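# Pull out the right-side yellow rod and quarter-turn it

## Task

Find the yellow rod closest to the right arm. Draw it outward until it stops, rotate it by 90 degrees so its player figures are horizontal, and finish with neither arm nor gripper (nor a camera cable) in contact with it.

## Robot and tools

Robot: two arms, left_arm and right_arm, each with a two-finger gripper and a wrist camera (cam_left_wrist, cam_right_wrist, both 672x504 fisheye). left_arm sits on the +y side, right_arm on the -y side. Calibrated bases in the scene frame: left_arm at (-0.028, +0.289, +0.027) m, right_arm at (-0.040, -0.349, +0.007) m, both nearly unrotated about z, with z up.

Frames: the scene frame has its origin at table height midway between the nominal bases, +x out over the table, +z up. Each arm's end_effector_position, end_effector_quat_wxyz and wrist camera pose are given in that arm's own base frame. The reported point lies between the finger pads, about 1 cm short of the tips. The fingers point along the gripper's +z and spread along its y axis. Reported hand poses may be off by a few centimetres, more at long reach.

Row layout, used by every motion tool: one flat list of 14 numbers covering both arms. The first 7 are left_arm and the next 7 are right_arm. Within each arm the order is wrist pitch, shoulder, wrist yaw, wrist roll, elbow, waist, then gripper opening. Send all 14 even when only one arm should move.

Joint numbers in a row are offsets, not poses. Each is a displacement from that arm's Joint targets as they stood when the action or move began, not from the previous row. Each is scaled to [-1, 1]. For waist, shoulder and elbow, 1.0 equals 2.224 rad. For wrist pitch, yaw and roll, 1.0 equals 8.485 rad. A 0 keeps a joint at its current target. Joint ranges in rad: waist -2.618..3.054, shoulder 0..3.142, elbow 0..3.142, wrist pitch -1.571..1.571, wrist yaw -1.571..1.571, wrist roll -2.094..2.094. An action is rejected if it pushes a joint more than 0.059 rad beyond its range. The true end may differ from the stated one by up to 0.059 rad. A joint driven to its end reports "joint sent to its limit".

The opening number is absolute: +1 fully open, -1 closed. To leave a gripper as it is, repeat its current command (see Tool commands), because 0 means half-open.

Tools:
- execute_actions(actions, cameras): actions is a list of actions. Each action is a list of 1 to 15 rows, one row per 1/30 s step; the last row is held to fill 15 steps. An empty list only reports state. cameras picks the images: omitted, null or ["all"] gives all, [] gives none, and an unknown name voids the call.
- move(target, speed, blend, opening_speed, blocking, cameras): target is one 14-number row, or a list of up to 15 rows. Every row counts from the same starting Joint targets. All joints are interpolated together, so the gripper traces a curve. It does not avoid obstacles or the other arm.
  - speed: rad/s for the joint with the longest travel, 0.01 to 12.57, default 0.5; one value, or one per target.
  - blend: corner rounding in rad for a list of targets.
  - opening_speed: how fast the gripper opening changes, in units of the -1..+1 scale per second, at least 0.2. Use it near its minimum for gentle closing.
  - blocking=false returns after about 0.5 s while the move continues.
  - The move line reports how it ended: done, off_target (at rest but more than 0.035 rad off), moving, held or fault, plus limits=held if steps were withheld.
- wait(seconds 0..10, cameras): lets time pass while the last commands hold.
- stop(cameras): brakes a running move.
- zoom_image(camera, region [x0,y0,x1,y1] pixels, at most 504x504): a closer view of the latest image from that wrist camera.
- read_manual(section): licence texts only.
- finished_scene(scene): ends the current scene; pass its number. It cannot be undone.

Result lines:
- Joint positions and Joint velocities: per arm, the joints in the row order above, then the finger-pad gap in m (0.094 when fully open). "within noise" means the arm is still.
- Joint targets: the base your next displacements count from.
- grip_measured: opening on the command scale. It may read up to about 2.7 mm wide when empty and a few mm narrow when squeezing a part.
- Joint torques: in N m, offset and noisy. Numbers 2, 5 and 6 flip sign past ±28.
- "joint command not followed": the clearance check altered targets.
- Step readings: listed for action calls only.
- MOTOR HOT / OVER-TEMPERATURE FAULT: overheating. A fault folds that arm and disables it; at 100 °C the arm drops.

Motion limits: each control step, a joint target may lead its measured angle by at most 0.339 rad (big joints) or 2.2 rad (wrist joints). Targets that would move the gripper more than 200 mm are scaled back. Large moves can therefore span several actions, and very small ones may not start. To end a push, command the targets back past the measured positions.

Avoid the following:
- Fast contacts and targets set well beyond a contact point, which cause hard hits or pushes.
- Any collision or squeeze between the two arms; the clearance check does not keep the grippers apart.
- Releasing the rod or a part while it is still moving.
- Long holds at full stretch, or pushing against something that will not give, which heat the motors.
- Finishing with a finger or camera cable still touching the rod. Open the gripper well past grip_measured and withdraw first.

Each tool is called after ">>>" in YAML: its name, and indented under it one key for each argument.

## Session

>>> execute_actions:
  actions: []

Scene clock: 0.00 s.
left_arm: end_effector_position=(+0.4007, +0.0076, +0.1253) grip_measured=+1.000 end_effector_quat_wxyz=(+0.625, -0.028, +0.778, +0.057) | right_arm: end_effector_position=(+0.3999, -0.0295, +0.1148) grip_measured=+1.000 end_effector_quat_wxyz=(+0.608, +0.063, +0.791, -0.024)
Joint names: [wrist pitch, shoulder, wrist yaw, wrist roll, elbow, waist]
Joint positions: left_arm=[0.966 1.539 -0.191 0.014 0.356 -0.068 0.094] | right_arm=[0.914 1.54 0.071 0.059 0.363 -0.045 0.094]
Joint velocities: within noise
Joint torques (N m): no reading
Heat: left arm: 47 °C; right arm: 43 °C.
Joint targets: left_arm=[0.959 1.536 -0.192 0.014 0.359 -0.068] | right_arm=[0.904 1.537 0.071 0.060 0.366 -0.045]
Tool commands: left_gripper/opening=+1.0 right_gripper/opening=+1.0

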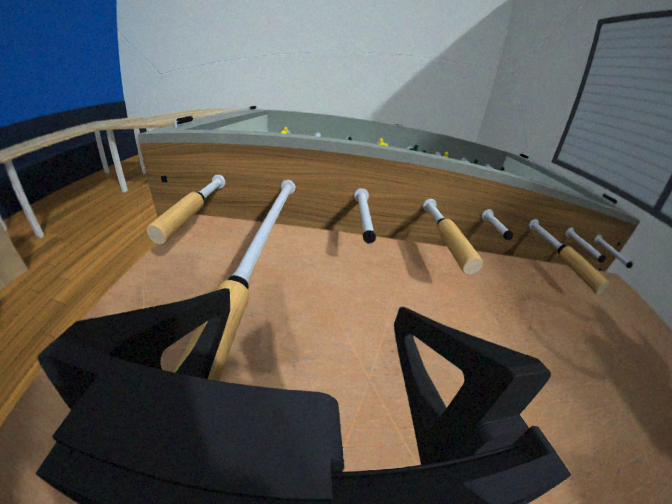

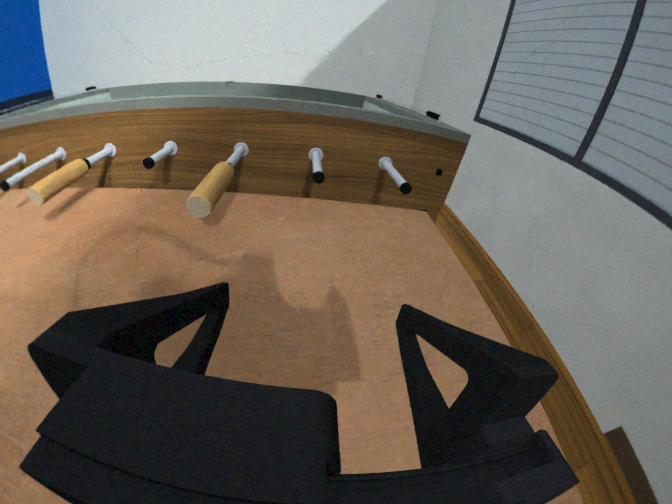

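>>> zoom_image:
  camera: "cam_left_wrist"
  region: [240, 90, 540, 300]

>>> zoom_image:
  camera: "cam_right_wrist"
  region: [140, 60, 460, 240]

Scaled by 1.680 from the camera's 672x504 image, which has a finer 960x720 frame.

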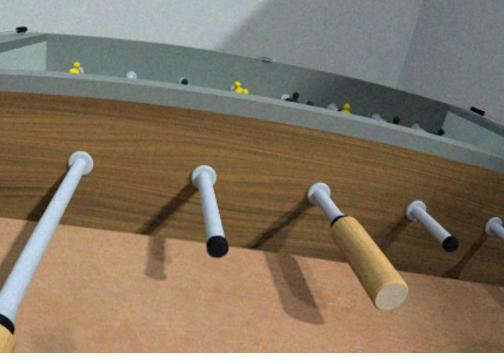

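Scaled by 1.575 from the camera's 672x504 image, which has a finer 960x720 frame.

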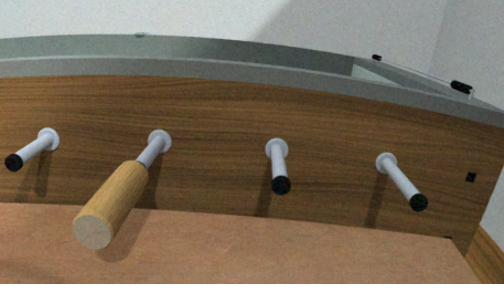

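>>> move:
  target: [0,0,0,0,0,0,1,0.0698,0.3556,0.0332,-0.0071,0.2092,0.1646,-0.1]
  speed: 0.8

Scene clock: 89.53 s.
left_arm: end_effector_position=(+0.4007, +0.0076, +0.1253) grip_measured=+1.000 end_effector_quat_wxyz=(+0.625, -0.028, +0.778, +0.057) | right_arm: end_effector_position=(+0.5063, +0.1050, +0.0640) grip_measured=-0.098 end_effector_quat_wxyz=(+0.694, +0.007, +0.720, -0.014)
Joint names: [wrist pitch, shoulder, wrist yaw, wrist roll, elbow, waist]
Joint positions: left_arm=[0.966 1.539 -0.191 0.014 0.356 -0.068 0.094] | right_arm=[1.458 2.312 0.351 0.004 0.814 0.321 0.042]
Joint velocities: within noise
Joint torques (N m): left_arm=[1.83 -6.37 -0.05 0.01 5.38 -0.05] | right_arm=[2.06 -7.66 0.02 -0.03 4.93 0.01]
Heat: left arm: 46 °C; right arm: 44 °C.
Joint targets: left_arm=[0.959 1.536 -0.192 0.014 0.359 -0.068] | right_arm=[1.496 2.328 0.353 0.000 0.831 0.321]
move: off_target (right_arm); right_arm: the wrist pitch is farthest, 0.039 rad from its target
camera_calibration:
cam_right_wrist: T_world_to_cam=[[-0.0714362, -0.979228, 0.189761, 0.117584], [-0.436843, -0.140316, -0.888527, 0.32539], [0.896697, -0.146369, -0.417745, -0.2941], [0, 0, 0, 1]] pos_world=[0.414262, 0.117752, 0.143946]

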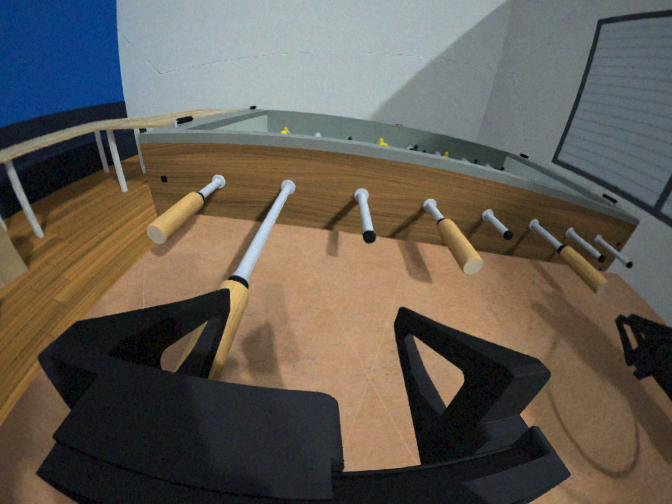

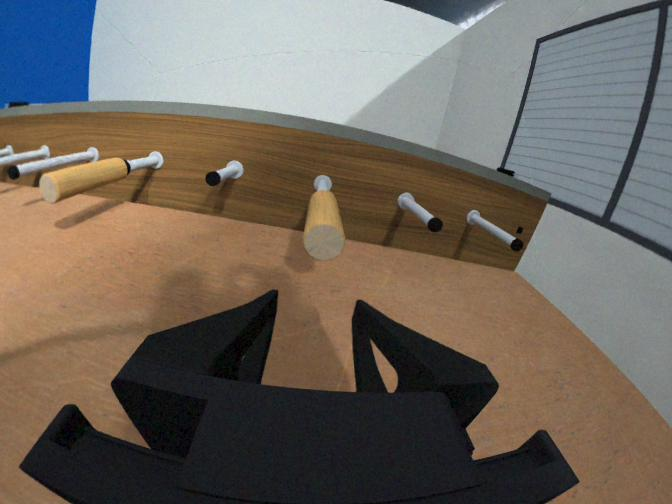

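>>> move:
  target: [0,0,0,0,0,0,1,0.0031,0.0072,-0.0043,0.1851,0.0135,-0.0088,-0.1]
  speed: 1.2
  cameras: ["cam_right_wrist"]

Scene clock: 114.63 s.
left_arm: end_effector_position=(+0.4007, +0.0076, +0.1253) grip_measured=+1.000 end_effector_quat_wxyz=(+0.625, -0.028, +0.778, +0.057) | right_arm: end_effector_position=(+0.5140, +0.1062, +0.0741) grip_measured=-0.098 end_effector_quat_wxyz=(+0.505, +0.502, +0.497, +0.496)
Joint names: [wrist pitch, shoulder, wrist yaw, wrist roll, elbow, waist]
Joint positions: left_arm=[0.966 1.539 -0.191 0.014 0.356 -0.068 0.094] | right_arm=[1.48 2.321 0.324 1.565 0.844 0.31 0.042]
Joint velocities: within noise
Joint torques (N m): left_arm=[1.84 -6.34 -0.04 0.02 5.35 -0.08] | right_arm=[2.09 -7.34 -0.01 0.04 5.08 -0.73]
Heat: left arm: 45 °C; right arm: 47 °C.
Joint targets: left_arm=[0.959 1.536 -0.192 0.014 0.359 -0.068] | right_arm=[1.522 2.344 0.316 1.570 0.861 0.302]
move: off_target (right_arm); right_arm: the wrist pitch is farthest, 0.042 rad from its target
camera_calibration:
cam_right_wrist: T_world_to_cam=[[-0.0490609, -0.182192, -0.982038, 0.108023], [-0.385982, 0.910296, -0.149599, 0.145552], [0.921201, 0.37171, -0.114983, -0.386689], [0, 0, 0, 1]] pos_world=[0.417699, 0.0309215, 0.0833946]
Images, in order (width x height): cam_right_wrist 672x504.

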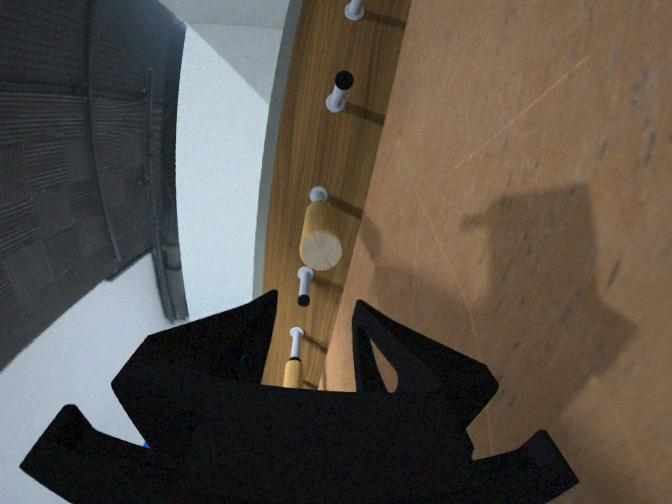

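>>> move:
  target:
    - [0,0,0,0,0,0,1,-0.0349,0.0778,-0.0078,0,0.2104,-0.0297,-0.1]
    - [0,0,0,0,0,0,1,-0.0349,0.0778,-0.0078,0,0.2104,-0.0297,-0.9]
  speed: 0.6
  opening_speed: 1
  cameras: ["cam_right_wrist"]

Scene clock: 124.80 s.
left_arm: end_effector_position=(+0.4007, +0.0076, +0.1253) grip_measured=+1.000 end_effector_quat_wxyz=(+0.625, -0.028, +0.778, +0.057) | right_arm: end_effector_position=(+0.6132, +0.1064, +0.0880) grip_measured=-0.898 end_effector_quat_wxyz=(+0.513, +0.493, +0.480, +0.513)
Joint names: [wrist pitch, shoulder, wrist yaw, wrist roll, elbow, waist]
Joint positions: left_arm=[0.966 1.539 -0.191 0.014 0.356 -0.068 0.094] | right_arm=[1.236 2.49 0.256 1.569 1.308 0.243 0.005]
Joint velocities: within noise
Joint torques (N m): left_arm=[1.84 -6.37 -0.05 0 5.31 -0.03] | right_arm=[1.62 -9.36 -0.04 0.02 6.84 -0.62]
Heat: left arm: 45 °C; right arm: 47 °C.
Joint targets: left_arm=[0.959 1.536 -0.192 0.014 0.359 -0.068] | right_arm=[1.226 2.517 0.250 1.570 1.329 0.236]
move: done
camera_calibration:
cam_right_wrist: T_world_to_cam=[[0.000355333, -0.166127, -0.986104, 0.0949939], [-0.378839, 0.91258, -0.153877, 0.181349], [0.925463, 0.373629, -0.0626109, -0.483947], [0, 0, 0, 1]] pos_world=[0.516543, 0.0311022, 0.0912789]
Images, in order (width x height): cam_right_wrist 672x504.

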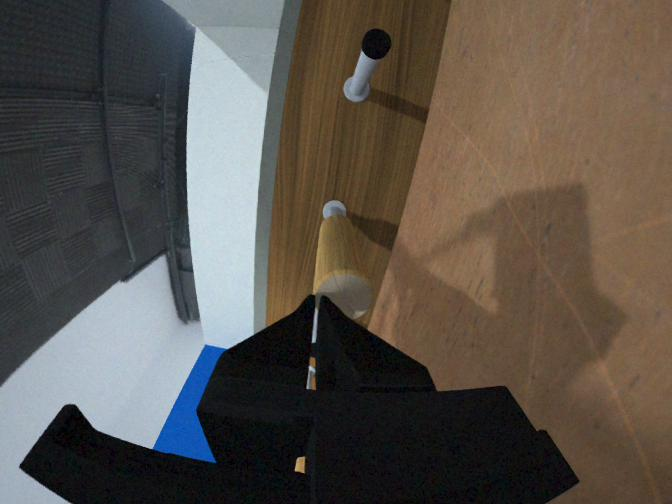

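>>> move:
  target:
    - [0,0,0,0,0,0,1,0.0349,-0.0778,0.0078,0,-0.2104,0.0297,-0.898]
    - [0,0,0,0,0,0,1,0.0349,-0.0778,0.0078,0,-0.2104,0.0297,-0.1]
    - [0,0,0,0,0,0,1,-0.0056,0.0049,-0.0007,0,0.0018,-0.0031,-0.1]
  speed: 1
  cameras: ["cam_right_wrist"]

Scene clock: 166.93 s.
left_arm: end_effector_position=(+0.4007, +0.0076, +0.1253) grip_measured=+1.000 end_effector_quat_wxyz=(+0.625, -0.028, +0.778, +0.057) | right_arm: end_effector_position=(+0.6144, +0.1016, +0.0708) grip_measured=-0.102 end_effector_quat_wxyz=(+0.503, +0.505, +0.495, +0.497)
Joint names: [wrist pitch, shoulder, wrist yaw, wrist roll, elbow, waist]
Joint positions: left_arm=[0.966 1.539 -0.191 0.014 0.356 -0.068 0.094] | right_arm=[1.192 2.502 0.25 1.574 1.31 0.233 0.042]
Joint velocities: within noise
Joint torques (N m): left_arm=[1.83 -6.35 -0.04 0.02 5.33 -0.08] | right_arm=[1.59 -9.57 0.01 -0.03 6.95 -0.35]
Heat: left arm: 45 °C; right arm: 47 °C.
Joint targets: left_arm=[0.959 1.536 -0.192 0.014 0.359 -0.068] | right_arm=[1.179 2.528 0.244 1.570 1.333 0.229]
move: done; target 2's new numbers were sent with right_arm's wrist pitch 0.058 rad from that target
camera_calibration:
cam_right_wrist: T_world_to_cam=[[-0.0519819, -0.173901, -0.98339, 0.109887], [-0.383593, 0.912657, -0.141116, 0.185704], [0.922038, 0.369886, -0.114149, -0.478231], [0, 0, 0, 1]] pos_world=[0.517894, 0.0265162, 0.0796785]
Images, in order (width x height): cam_right_wrist 672x504.

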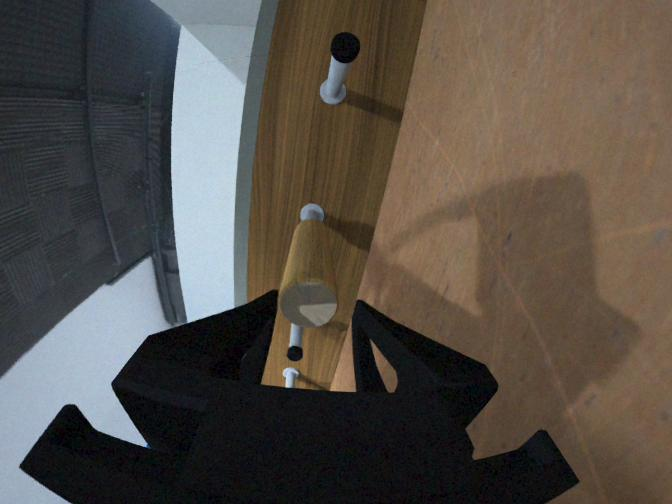

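>>> move:
  target:
    - [0,0,0,0,0,0,1,-0.0187,0.0432,-0.0026,0,0.1138,-0.0099,-0.1]
    - [0,0,0,0,0,0,1,-0.0187,0.0432,-0.0026,0,0.1138,-0.0099,-0.75]
  speed: 0.6
  opening_speed: 1
  cameras: ["cam_right_wrist"]

Scene clock: 177.77 s.
left_arm: end_effector_position=(+0.4007, +0.0076, +0.1253) grip_measured=+1.000 end_effector_quat_wxyz=(+0.625, -0.028, +0.778, +0.057) | right_arm: end_effector_position=(+0.6598, +0.1034, +0.0765) grip_measured=-0.309 end_effector_quat_wxyz=(+0.503, +0.504, +0.496, +0.498)
Joint names: [wrist pitch, shoulder, wrist yaw, wrist roll, elbow, waist]
Joint positions: left_arm=[0.966 1.539 -0.191 0.014 0.356 -0.068 0.094] | right_arm=[1.034 2.595 0.226 1.574 1.562 0.214 0.032]
Joint velocities: within noise
Joint torques (N m): left_arm=[1.83 -6.35 -0.05 0.01 5.35 -0.03] | right_arm=[1.6 -10.35 -0.01 -0.03 7.76 -0.64]
Heat: left arm: 44 °C; right arm: 47 °C.
Joint targets: left_arm=[0.959 1.536 -0.192 0.014 0.359 -0.068] | right_arm=[1.020 2.624 0.222 1.570 1.587 0.207]
move: done
camera_calibration:
cam_right_wrist: T_world_to_cam=[[-0.0501766, -0.173889, -0.983486, 0.117013], [-0.387262, 0.911073, -0.141328, 0.204756], [0.920603, 0.373775, -0.113055, -0.519591], [0, 0, 0, 1]] pos_world=[0.563503, 0.0280097, 0.0852763]
Images, in order (width x height): cam_right_wrist 672x504.

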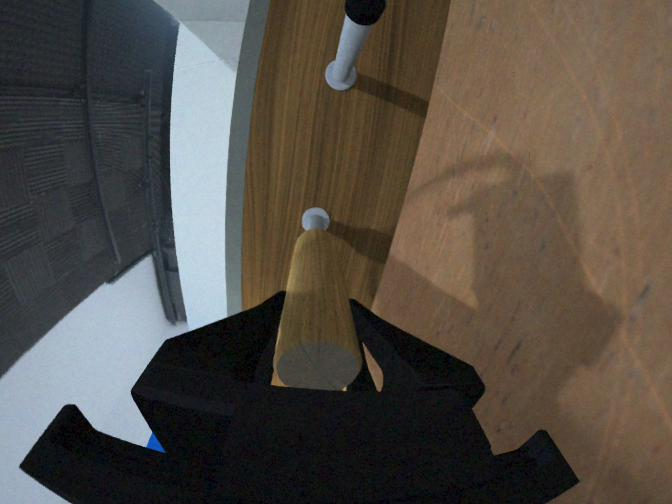

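>>> move:
  target:
    - [0,0,0,0,0,0,1,0,0,0,-0.1851,0,0,-0.75]
    - [0,0,0,0,0,0,1,0.0249,-0.0717,0.004,-0.1851,-0.1547,0.0166,-0.75]
    - [0,0,0,0,0,0,1,0.0455,-0.1205,0.0085,-0.1851,-0.2821,0.0339,-0.75]
  speed: 0.8

Scene clock: 210.67 s.
left_arm: end_effector_position=(+0.4007, +0.0076, +0.1253) grip_measured=+1.000 end_effector_quat_wxyz=(+0.625, -0.028, +0.778, +0.057) | right_arm: end_effector_position=(+0.5448, +0.0995, +0.0686) grip_measured=-0.310 end_effector_quat_wxyz=(+0.705, +0.017, +0.709, -0.006)
Joint names: [wrist pitch, shoulder, wrist yaw, wrist roll, elbow, waist]
Joint positions: left_arm=[0.966 1.539 -0.191 0.014 0.356 -0.068 0.094] | right_arm=[1.397 2.378 0.31 0.017 0.976 0.277 0.032]
Joint velocities: within noise
Joint torques (N m): left_arm=[1.84 -6.37 -0.06 0.02 5.31 -0.02] | right_arm=[1.8 -11.47 -0.13 -0.19 2.85 0.44]
Heat: left arm: 44 °C; right arm: 47 °C.
Joint targets: left_arm=[0.959 1.536 -0.192 0.014 0.359 -0.068] | right_arm=[1.406 2.356 0.294 0.000 0.959 0.282]
move: done
camera_calibration:
cam_right_wrist: T_world_to_cam=[[-0.0810049, -0.983351, 0.16266, 0.121509], [-0.407036, -0.116331, -0.905974, 0.328094], [0.909813, -0.139597, -0.390836, -0.337097], [0, 0, 0, 1]] pos_world=[0.450085, 0.110596, 0.14573]

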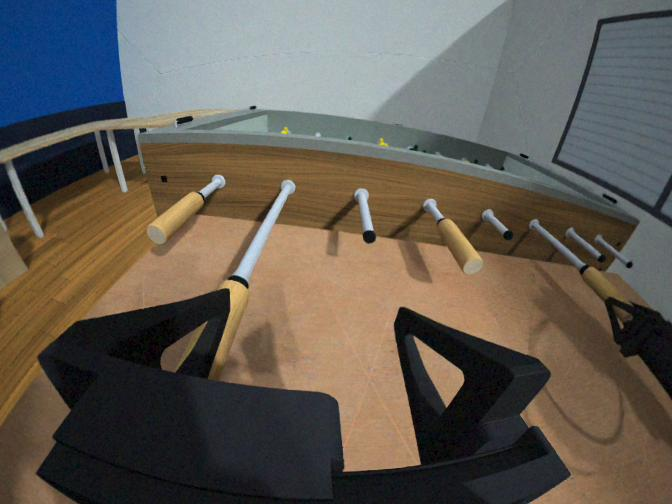

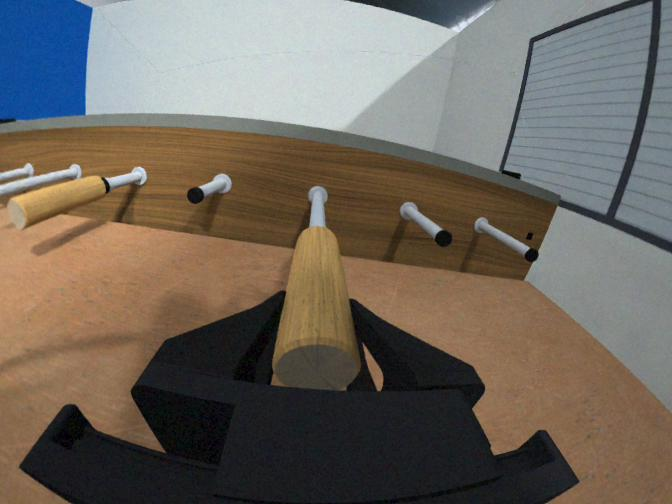

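>>> move:
  target:
    - [0,0,0,0,0,0,1,-0.0224,-0.1034,0.0031,0,-0.0841,0.0117,-0.75]
    - [0,0,0,0,0,0,1,-0.0627,-0.2291,0.0068,0,-0.1461,0.0261,-0.75]
  speed: 0.6

Scene clock: 227.37 s.
left_arm: end_effector_position=(+0.4007, +0.0076, +0.1253) grip_measured=+1.000 end_effector_quat_wxyz=(+0.625, -0.028, +0.778, +0.057) | right_arm: end_effector_position=(+0.4801, +0.0998, +0.0740) grip_measured=-0.310 end_effector_quat_wxyz=(+0.585, -0.031, +0.810, -0.029)
Joint names: [wrist pitch, shoulder, wrist yaw, wrist roll, elbow, waist]
Joint positions: left_arm=[0.966 1.539 -0.191 0.014 0.356 -0.068 0.094] | right_arm=[0.886 1.961 0.306 0.017 0.74 0.313 0.032]
Joint velocities: within noise
Joint torques (N m): left_arm=[1.86 -6.34 -0.05 0.01 5.33 -0.02] | right_arm=[1.61 -17.29 0.6 -0.19 -2.77 2.47]
Heat: left arm: 44 °C; right arm: 48 °C.
Joint targets: left_arm=[0.959 1.536 -0.192 0.014 0.359 -0.068] | right_arm=[0.874 1.847 0.352 0.000 0.634 0.340]
move: off_target (right_arm); right_arm: the shoulder is farthest, 0.115 rad from its target
camera_calibration:
cam_right_wrist: T_world_to_cam=[[0.0259614, -0.963828, 0.265257, 0.0548902], [-0.660243, -0.215769, -0.719391, 0.424433], [0.750603, -0.156458, -0.641962, -0.179508], [0, 0, 0, 1]] pos_world=[0.413543, 0.116399, 0.175536]

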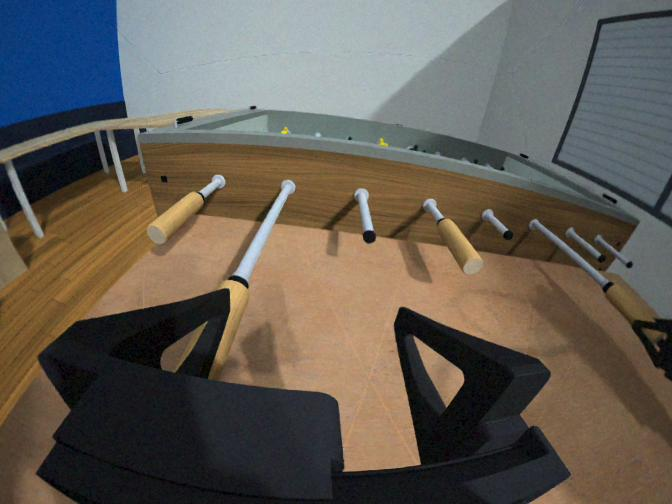

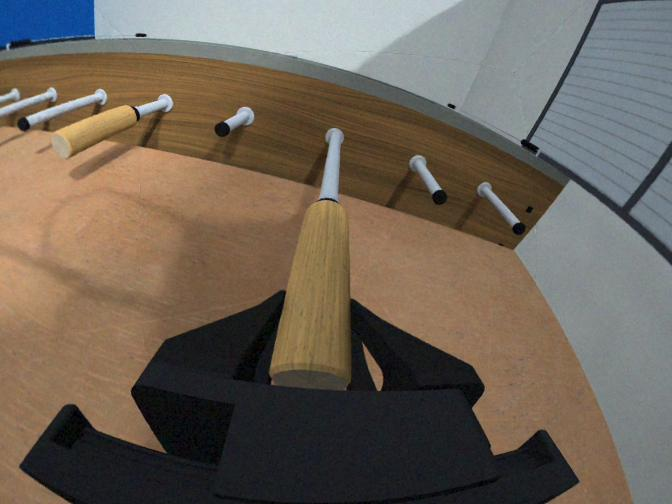

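>>> move:
  target:
    - [0,0,0,0,0,0,1,0.0014,0.0405,-0.0054,0.002,0.0432,-0.0121,-0.75]
    - [0,0,0,0,0,0,1,0.0014,0.0405,-0.0054,0.002,0.0432,-0.0121,0.1]
    - [0,0,0,0,0,0,1,0.0014,-0.09,-0.0054,0.002,0.0432,-0.0121,0.1]
  speed: 0.7
  opening_speed: 2

Scene clock: 243.37 s.
left_arm: end_effector_position=(+0.4007, +0.0076, +0.1253) grip_measured=+1.000 end_effector_quat_wxyz=(+0.625, -0.028, +0.778, +0.057) | right_arm: end_effector_position=(+0.4723, +0.0977, +0.2211) grip_measured=+0.098 end_effector_quat_wxyz=(+0.702, +0.003, +0.712, +0.008)
Joint names: [wrist pitch, shoulder, wrist yaw, wrist roll, elbow, waist]
Joint positions: left_arm=[0.966 1.539 -0.191 0.014 0.356 -0.068 0.094] | right_arm=[0.895 1.652 0.307 0.019 0.742 0.314 0.052]
Joint velocities: within noise
Joint torques (N m): left_arm=[1.84 -6.32 -0.04 0 5.31 -0.1] | right_arm=[1.64 -6.74 0.04 -0.02 5.5 -0.03]
Heat: left arm: 44 °C; right arm: 51 °C.
Joint targets: left_arm=[0.959 1.536 -0.192 0.014 0.359 -0.068] | right_arm=[0.886 1.647 0.306 0.017 0.730 0.313]
move: done
camera_calibration:
cam_right_wrist: T_world_to_cam=[[-0.0399221, -0.985552, 0.164598, 0.0694652], [-0.411579, -0.133886, -0.901486, 0.439485], [0.910499, -0.103734, -0.400288, -0.213627], [0, 0, 0, 1]] pos_world=[0.378163, 0.105142, 0.299243]

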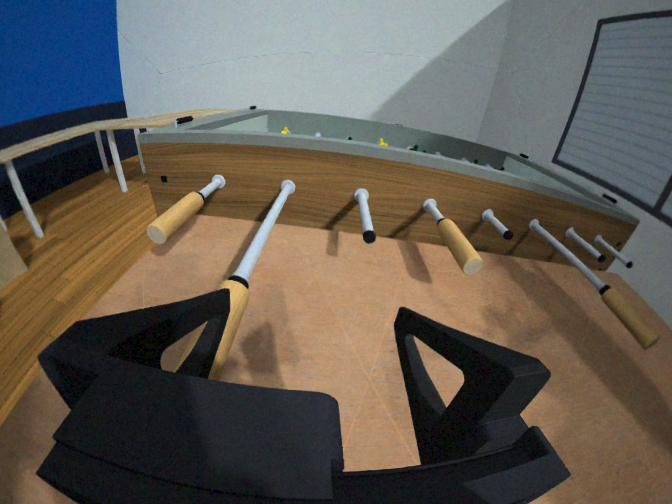

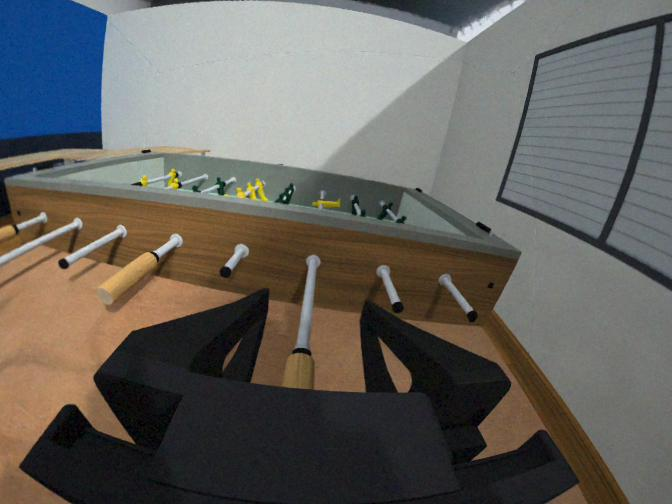

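>>> finished_scene:
  scene: 1

The scene is finished: the task was done.


## Next scene

The same job, from a new start.

>>> execute_actions:
  actions: []

Scene clock: 0.00 s.
left_arm: end_effector_position=(+0.3899, -0.0004, +0.1147) grip_measured=+1.000 end_effector_quat_wxyz=(+0.609, -0.026, +0.793, +0.006) | right_arm: end_effector_position=(+0.3960, -0.0474, +0.1154) grip_measured=+1.000 end_effector_quat_wxyz=(+0.595, +0.094, +0.794, -0.086)
Joint names: [wrist pitch, shoulder, wrist yaw, wrist roll, elbow, waist]
Joint positions: left_arm=[0.911 1.495 -0.08 -0.043 0.322 -0.04 0.094] | right_arm=[0.848 1.518 0.234 0.044 0.38 -0.018 0.094]
Joint velocities: within noise
Joint torques (N m): no reading
Heat: left arm: 42 °C; right arm: 40 °C.
Joint targets: left_arm=[0.899 1.493 -0.081 -0.042 0.324 -0.040] | right_arm=[0.837 1.515 0.234 0.045 0.383 -0.018]
Tool commands: left_gripper/opening=+1.0 right_gripper/opening=+1.0
camera_calibration:
cam_left_wrist: T_world_to_cam=[[0.0222135, -0.980285, 0.196335, -0.0420869], [-0.593611, -0.170951, -0.786385, 0.357186], [0.804446, -0.0990782, -0.585705, -0.125405], [0, 0, 0, 1]] pos_world=[0.313846, 0.00737939, 0.215698]
cam_right_wrist: T_world_to_cam=[[-0.244005, -0.947103, 0.208463, 0.0183839], [-0.655393, 0.00260904, -0.755284, 0.379511], [0.714788, -0.320918, -0.621361, -0.108823], [0, 0, 0, 1]] pos_world=[0.331, -0.0185021, 0.215188]

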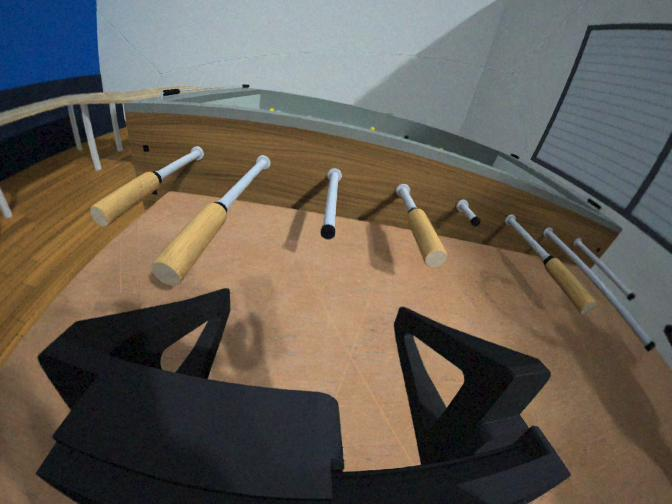

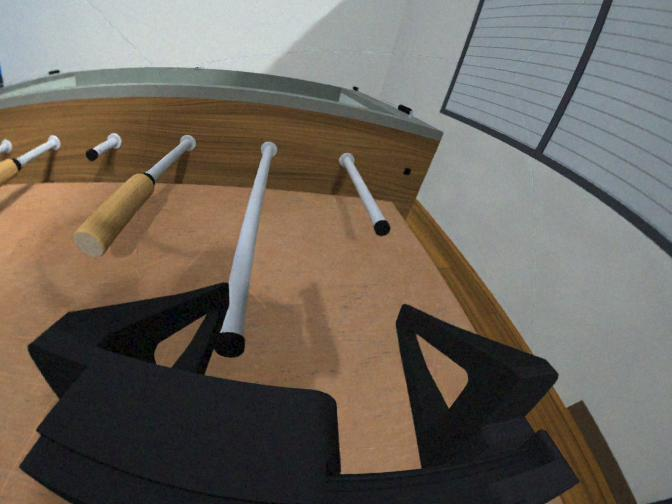

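>>> move:
  target:
    - [0,0,0,0,0,0,1,0.0068,0.2428,0.0394,-0.1905,0.3494,0.2388,-0.1]
    - [0,0,0,0,0,0,1,0.0569,0.4132,0.0394,-0.1905,0.3426,0.2388,-0.1]
  speed: 1.2
  blend: 0.1
  cameras: ["cam_right_wrist"]

Scene clock: 45.37 s.
left_arm: end_effector_position=(+0.3899, -0.0004, +0.1147) grip_measured=+1.000 end_effector_quat_wxyz=(+0.609, -0.026, +0.793, +0.006) | right_arm: end_effector_position=(+0.5407, +0.1970, +0.0758) grip_measured=-0.098 end_effector_quat_wxyz=(+0.490, -0.484, +0.511, -0.514)
Joint names: [wrist pitch, shoulder, wrist yaw, wrist roll, elbow, waist]
Joint positions: left_arm=[0.911 1.495 -0.08 -0.043 0.322 -0.04 0.094] | right_arm=[1.293 2.428 0.565 -1.573 1.146 0.514 0.042]
Joint velocities: within noise
Joint torques (N m): left_arm=[1.89 -5.78 -0.02 0.02 5.33 -0.03] | right_arm=[1.88 -10.32 0.09 0.01 4.49 -0.06]
Heat: left arm: 42 °C; right arm: 41 °C.
Joint targets: left_arm=[0.899 1.493 -0.081 -0.042 0.324 -0.040] | right_arm=[1.320 2.434 0.569 -1.571 1.145 0.513]
move: done
camera_calibration:
cam_right_wrist: T_world_to_cam=[[-0.0488861, 0.177476, 0.98291, -0.0923084], [-0.445467, -0.884664, 0.137581, 0.437459], [0.893962, -0.431129, 0.122308, -0.289954], [0, 0, 0, 1]] pos_world=[0.449569, 0.278379, 0.0660084]
Images, in order (width x height): cam_right_wrist 672x504.

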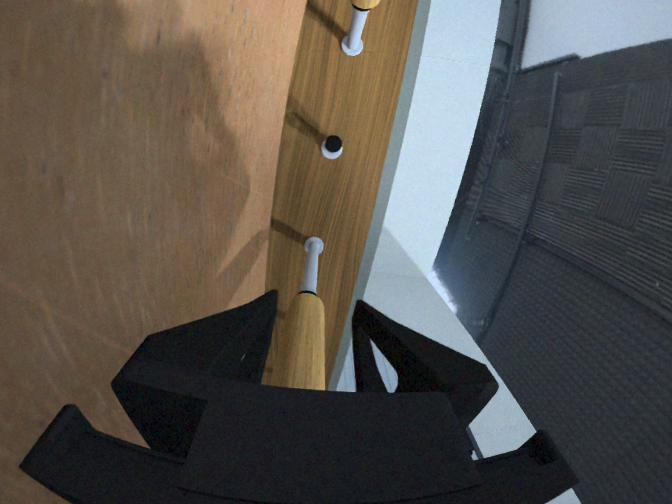

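>>> move:
  target: [0,0,0,0,0,0,1,0.0085,-0.0292,-0.0147,0,-0.0638,-0.0562,-0.1]
  speed: 0.4
  cameras: ["cam_right_wrist"]

Scene clock: 59.77 s.
left_arm: end_effector_position=(+0.3899, -0.0004, +0.1147) grip_measured=+1.000 end_effector_quat_wxyz=(+0.609, -0.026, +0.793, +0.006) | right_arm: end_effector_position=(+0.5395, +0.1357, +0.0688) grip_measured=-0.098 end_effector_quat_wxyz=(+0.476, -0.488, +0.516, -0.518)
Joint names: [wrist pitch, shoulder, wrist yaw, wrist roll, elbow, waist]
Joint positions: left_arm=[0.911 1.495 -0.08 -0.043 0.322 -0.04 0.094] | right_arm=[1.358 2.388 0.456 -1.58 1.019 0.386 0.042]
Joint velocities: within noise
Joint torques (N m): left_arm=[1.88 -5.74 -0.02 0.02 5.35 -0.02] | right_arm=[2.01 -11.75 -0.05 0.1 2.99 0.2]
Heat: left arm: 42 °C; right arm: 42 °C.
Joint targets: left_arm=[0.899 1.493 -0.081 -0.042 0.324 -0.040] | right_arm=[1.392 2.369 0.444 -1.571 1.003 0.388]
move: done
camera_calibration:
cam_right_wrist: T_world_to_cam=[[-0.0263631, 0.193878, 0.980671, -0.0887891], [-0.459673, -0.873495, 0.160332, 0.388211], [0.887697, -0.446562, 0.112148, -0.308196], [0, 0, 0, 1]] pos_world=[0.449694, 0.218686, 0.0593942]
Images, in order (width x height): cam_right_wrist 672x504.

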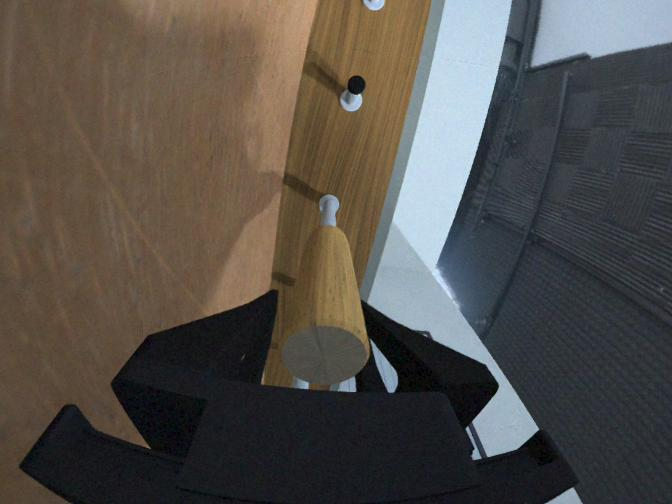

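>>> move:
  target:
    - [0,0,0,0,0,0,1,0,-0.0045,0,0,0,0,-0.1]
    - [0,0,0,0,0,0,1,0,-0.0045,0,0,0,0,-0.7]
    - [0,0,0,0,0,0,1,0,-0.0045,0,0.1851,0,0,-0.7]
    - [0,0,0,0,0,0,1,-0.0247,-0.0917,0.0042,0.1851,-0.0713,0.0167,-0.7]
    - [0,0,0,0,0,0,1,-0.0711,-0.232,0.0108,0.1851,-0.143,0.0418,-0.7]
  speed: [0.5,0.5,1.2,0.5,0.4]
  opening_speed: 1.5

Scene clock: 81.83 s.
left_arm: end_effector_position=(+0.3899, -0.0004, +0.1147) grip_measured=+1.000 end_effector_quat_wxyz=(+0.609, -0.026, +0.793, +0.006) | right_arm: end_effector_position=(+0.4556, +0.1430, +0.0675) grip_measured=-0.310 end_effector_quat_wxyz=(+0.567, -0.059, +0.819, -0.064)
Joint names: [wrist pitch, shoulder, wrist yaw, wrist roll, elbow, waist]
Joint positions: left_arm=[0.911 1.495 -0.08 -0.043 0.322 -0.04 0.094] | right_arm=[0.797 1.944 0.48 0.011 0.742 0.475 0.032]
Joint velocities: within noise
Joint torques (N m): left_arm=[1.89 -5.78 -0.03 0 5.33 -0.08] | right_arm=[1.58 -15.28 0.77 -0.09 0.8 0.55]
Heat: left arm: 42 °C; right arm: 45 °C.
Joint targets: left_arm=[0.899 1.493 -0.081 -0.042 0.324 -0.040] | right_arm=[0.789 1.853 0.535 -0.001 0.685 0.481]
move: off_target (right_arm); right_arm: the shoulder is farthest, 0.091 rad from its target
camera_calibration:
cam_left_wrist: T_world_to_cam=[[0.0222135, -0.980285, 0.196335, -0.0420869], [-0.593611, -0.170951, -0.786385, 0.357186], [0.804446, -0.0990782, -0.585705, -0.125405], [0, 0, 0, 1]] pos_world=[0.313846, 0.00737939, 0.215698]
cam_right_wrist: T_world_to_cam=[[0.0407901, -0.935955, 0.349749, 0.0824025], [-0.687387, -0.280328, -0.670012, 0.431228], [0.725145, -0.213083, -0.654798, -0.13788], [0, 0, 0, 1]] pos_world=[0.393042, 0.16863, 0.169824]

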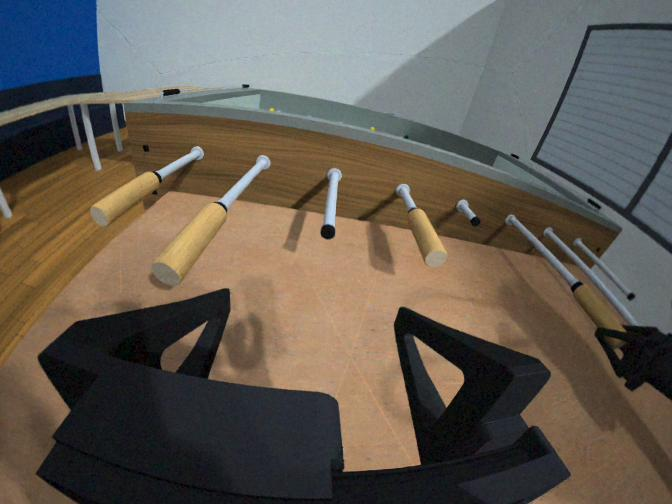

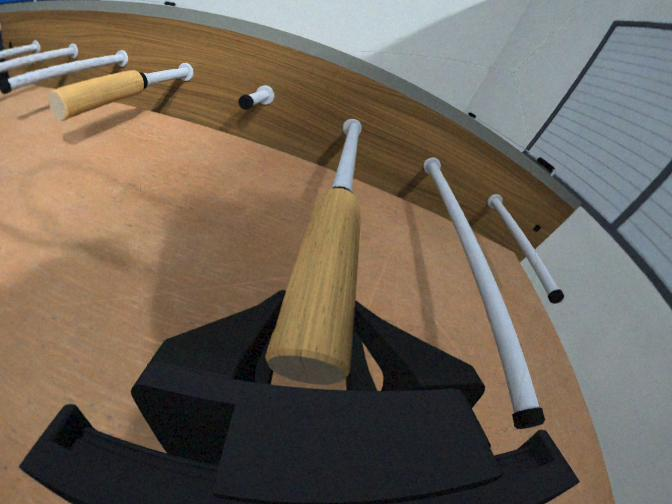

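>>> move:
  target:
    - [0,0,0,0,0,0,1,0,-0.0225,0,0,0,0,-0.7]
    - [0,0,0,0,0,0,1,0.0009,0.0346,-0.0059,0.0012,0.0225,-0.0027,-0.7]
    - [0,0,0,0,0,0,1,0.0009,0.0346,-0.0059,0.0012,0.0225,-0.0027,0.1]
    - [0,0,0,0,0,0,1,0.0009,-0.1003,-0.0059,0.0012,0.0225,-0.0027,0.1]
  speed: [0.4,0.8,0.8,0.8]
  opening_speed: 2

Scene clock: 100.00 s.
left_arm: end_effector_position=(+0.3899, -0.0004, +0.1147) grip_measured=+1.000 end_effector_quat_wxyz=(+0.609, -0.026, +0.793, +0.006) | right_arm: end_effector_position=(+0.4513, +0.1399, +0.2118) grip_measured=+0.098 end_effector_quat_wxyz=(+0.681, -0.006, +0.732, -0.013)
Joint names: [wrist pitch, shoulder, wrist yaw, wrist roll, elbow, waist]
Joint positions: left_arm=[0.911 1.495 -0.08 -0.043 0.322 -0.04 0.094] | right_arm=[0.806 1.634 0.485 0.011 0.747 0.475 0.052]
Joint velocities: within noise
Joint torques (N m): left_arm=[1.89 -5.75 -0.03 0.02 5.34 -0.05] | right_arm=[1.64 -6.58 0.07 -0.01 5.37 0.05]
Heat: left arm: 42 °C; right arm: 49 °C.
Joint targets: left_arm=[0.899 1.493 -0.081 -0.042 0.324 -0.040] | right_arm=[0.797 1.630 0.486 0.010 0.735 0.475]
move: done
camera_calibration:
cam_left_wrist: T_world_to_cam=[[0.0222135, -0.980285, 0.196335, -0.0420869], [-0.593611, -0.170951, -0.786385, 0.357186], [0.804446, -0.0990782, -0.585705, -0.125405], [0, 0, 0, 1]] pos_world=[0.313846, 0.00737939, 0.215698]
cam_right_wrist: T_world_to_cam=[[-0.0454121, -0.977127, 0.207751, 0.103899], [-0.463964, -0.163545, -0.870627, 0.449306], [0.88469, -0.135926, -0.445924, -0.168016], [0, 0, 0, 1]] pos_world=[0.361822, 0.152166, 0.29467]

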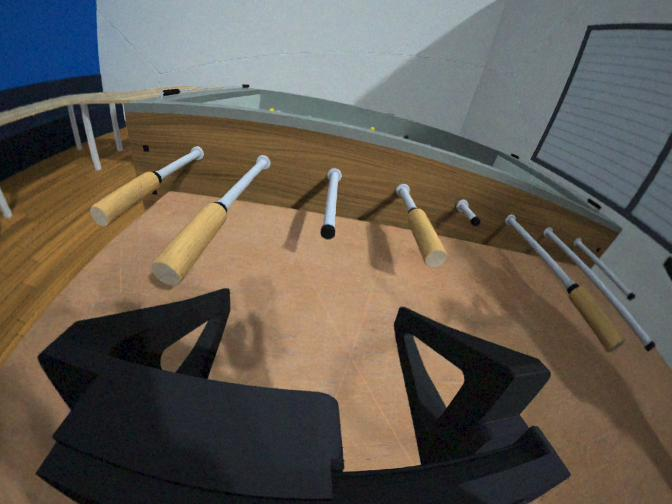

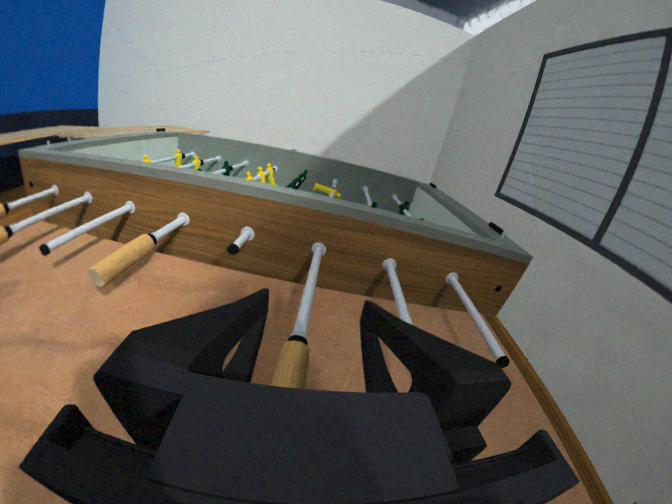

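>>> zoom_image:
  camera: "cam_right_wrist"
  region: [230, 140, 440, 260]

Scaled by 2.400 from the camera's 672x504 image, which has a finer 960x720 frame.

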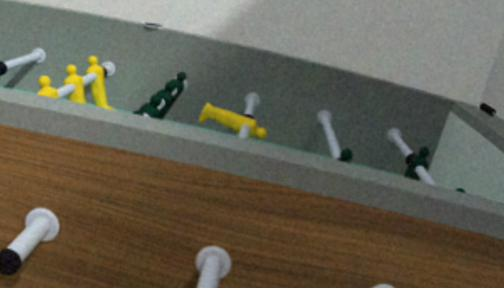

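>>> finished_scene:
  scene: 2

The scene is finished: the task was done.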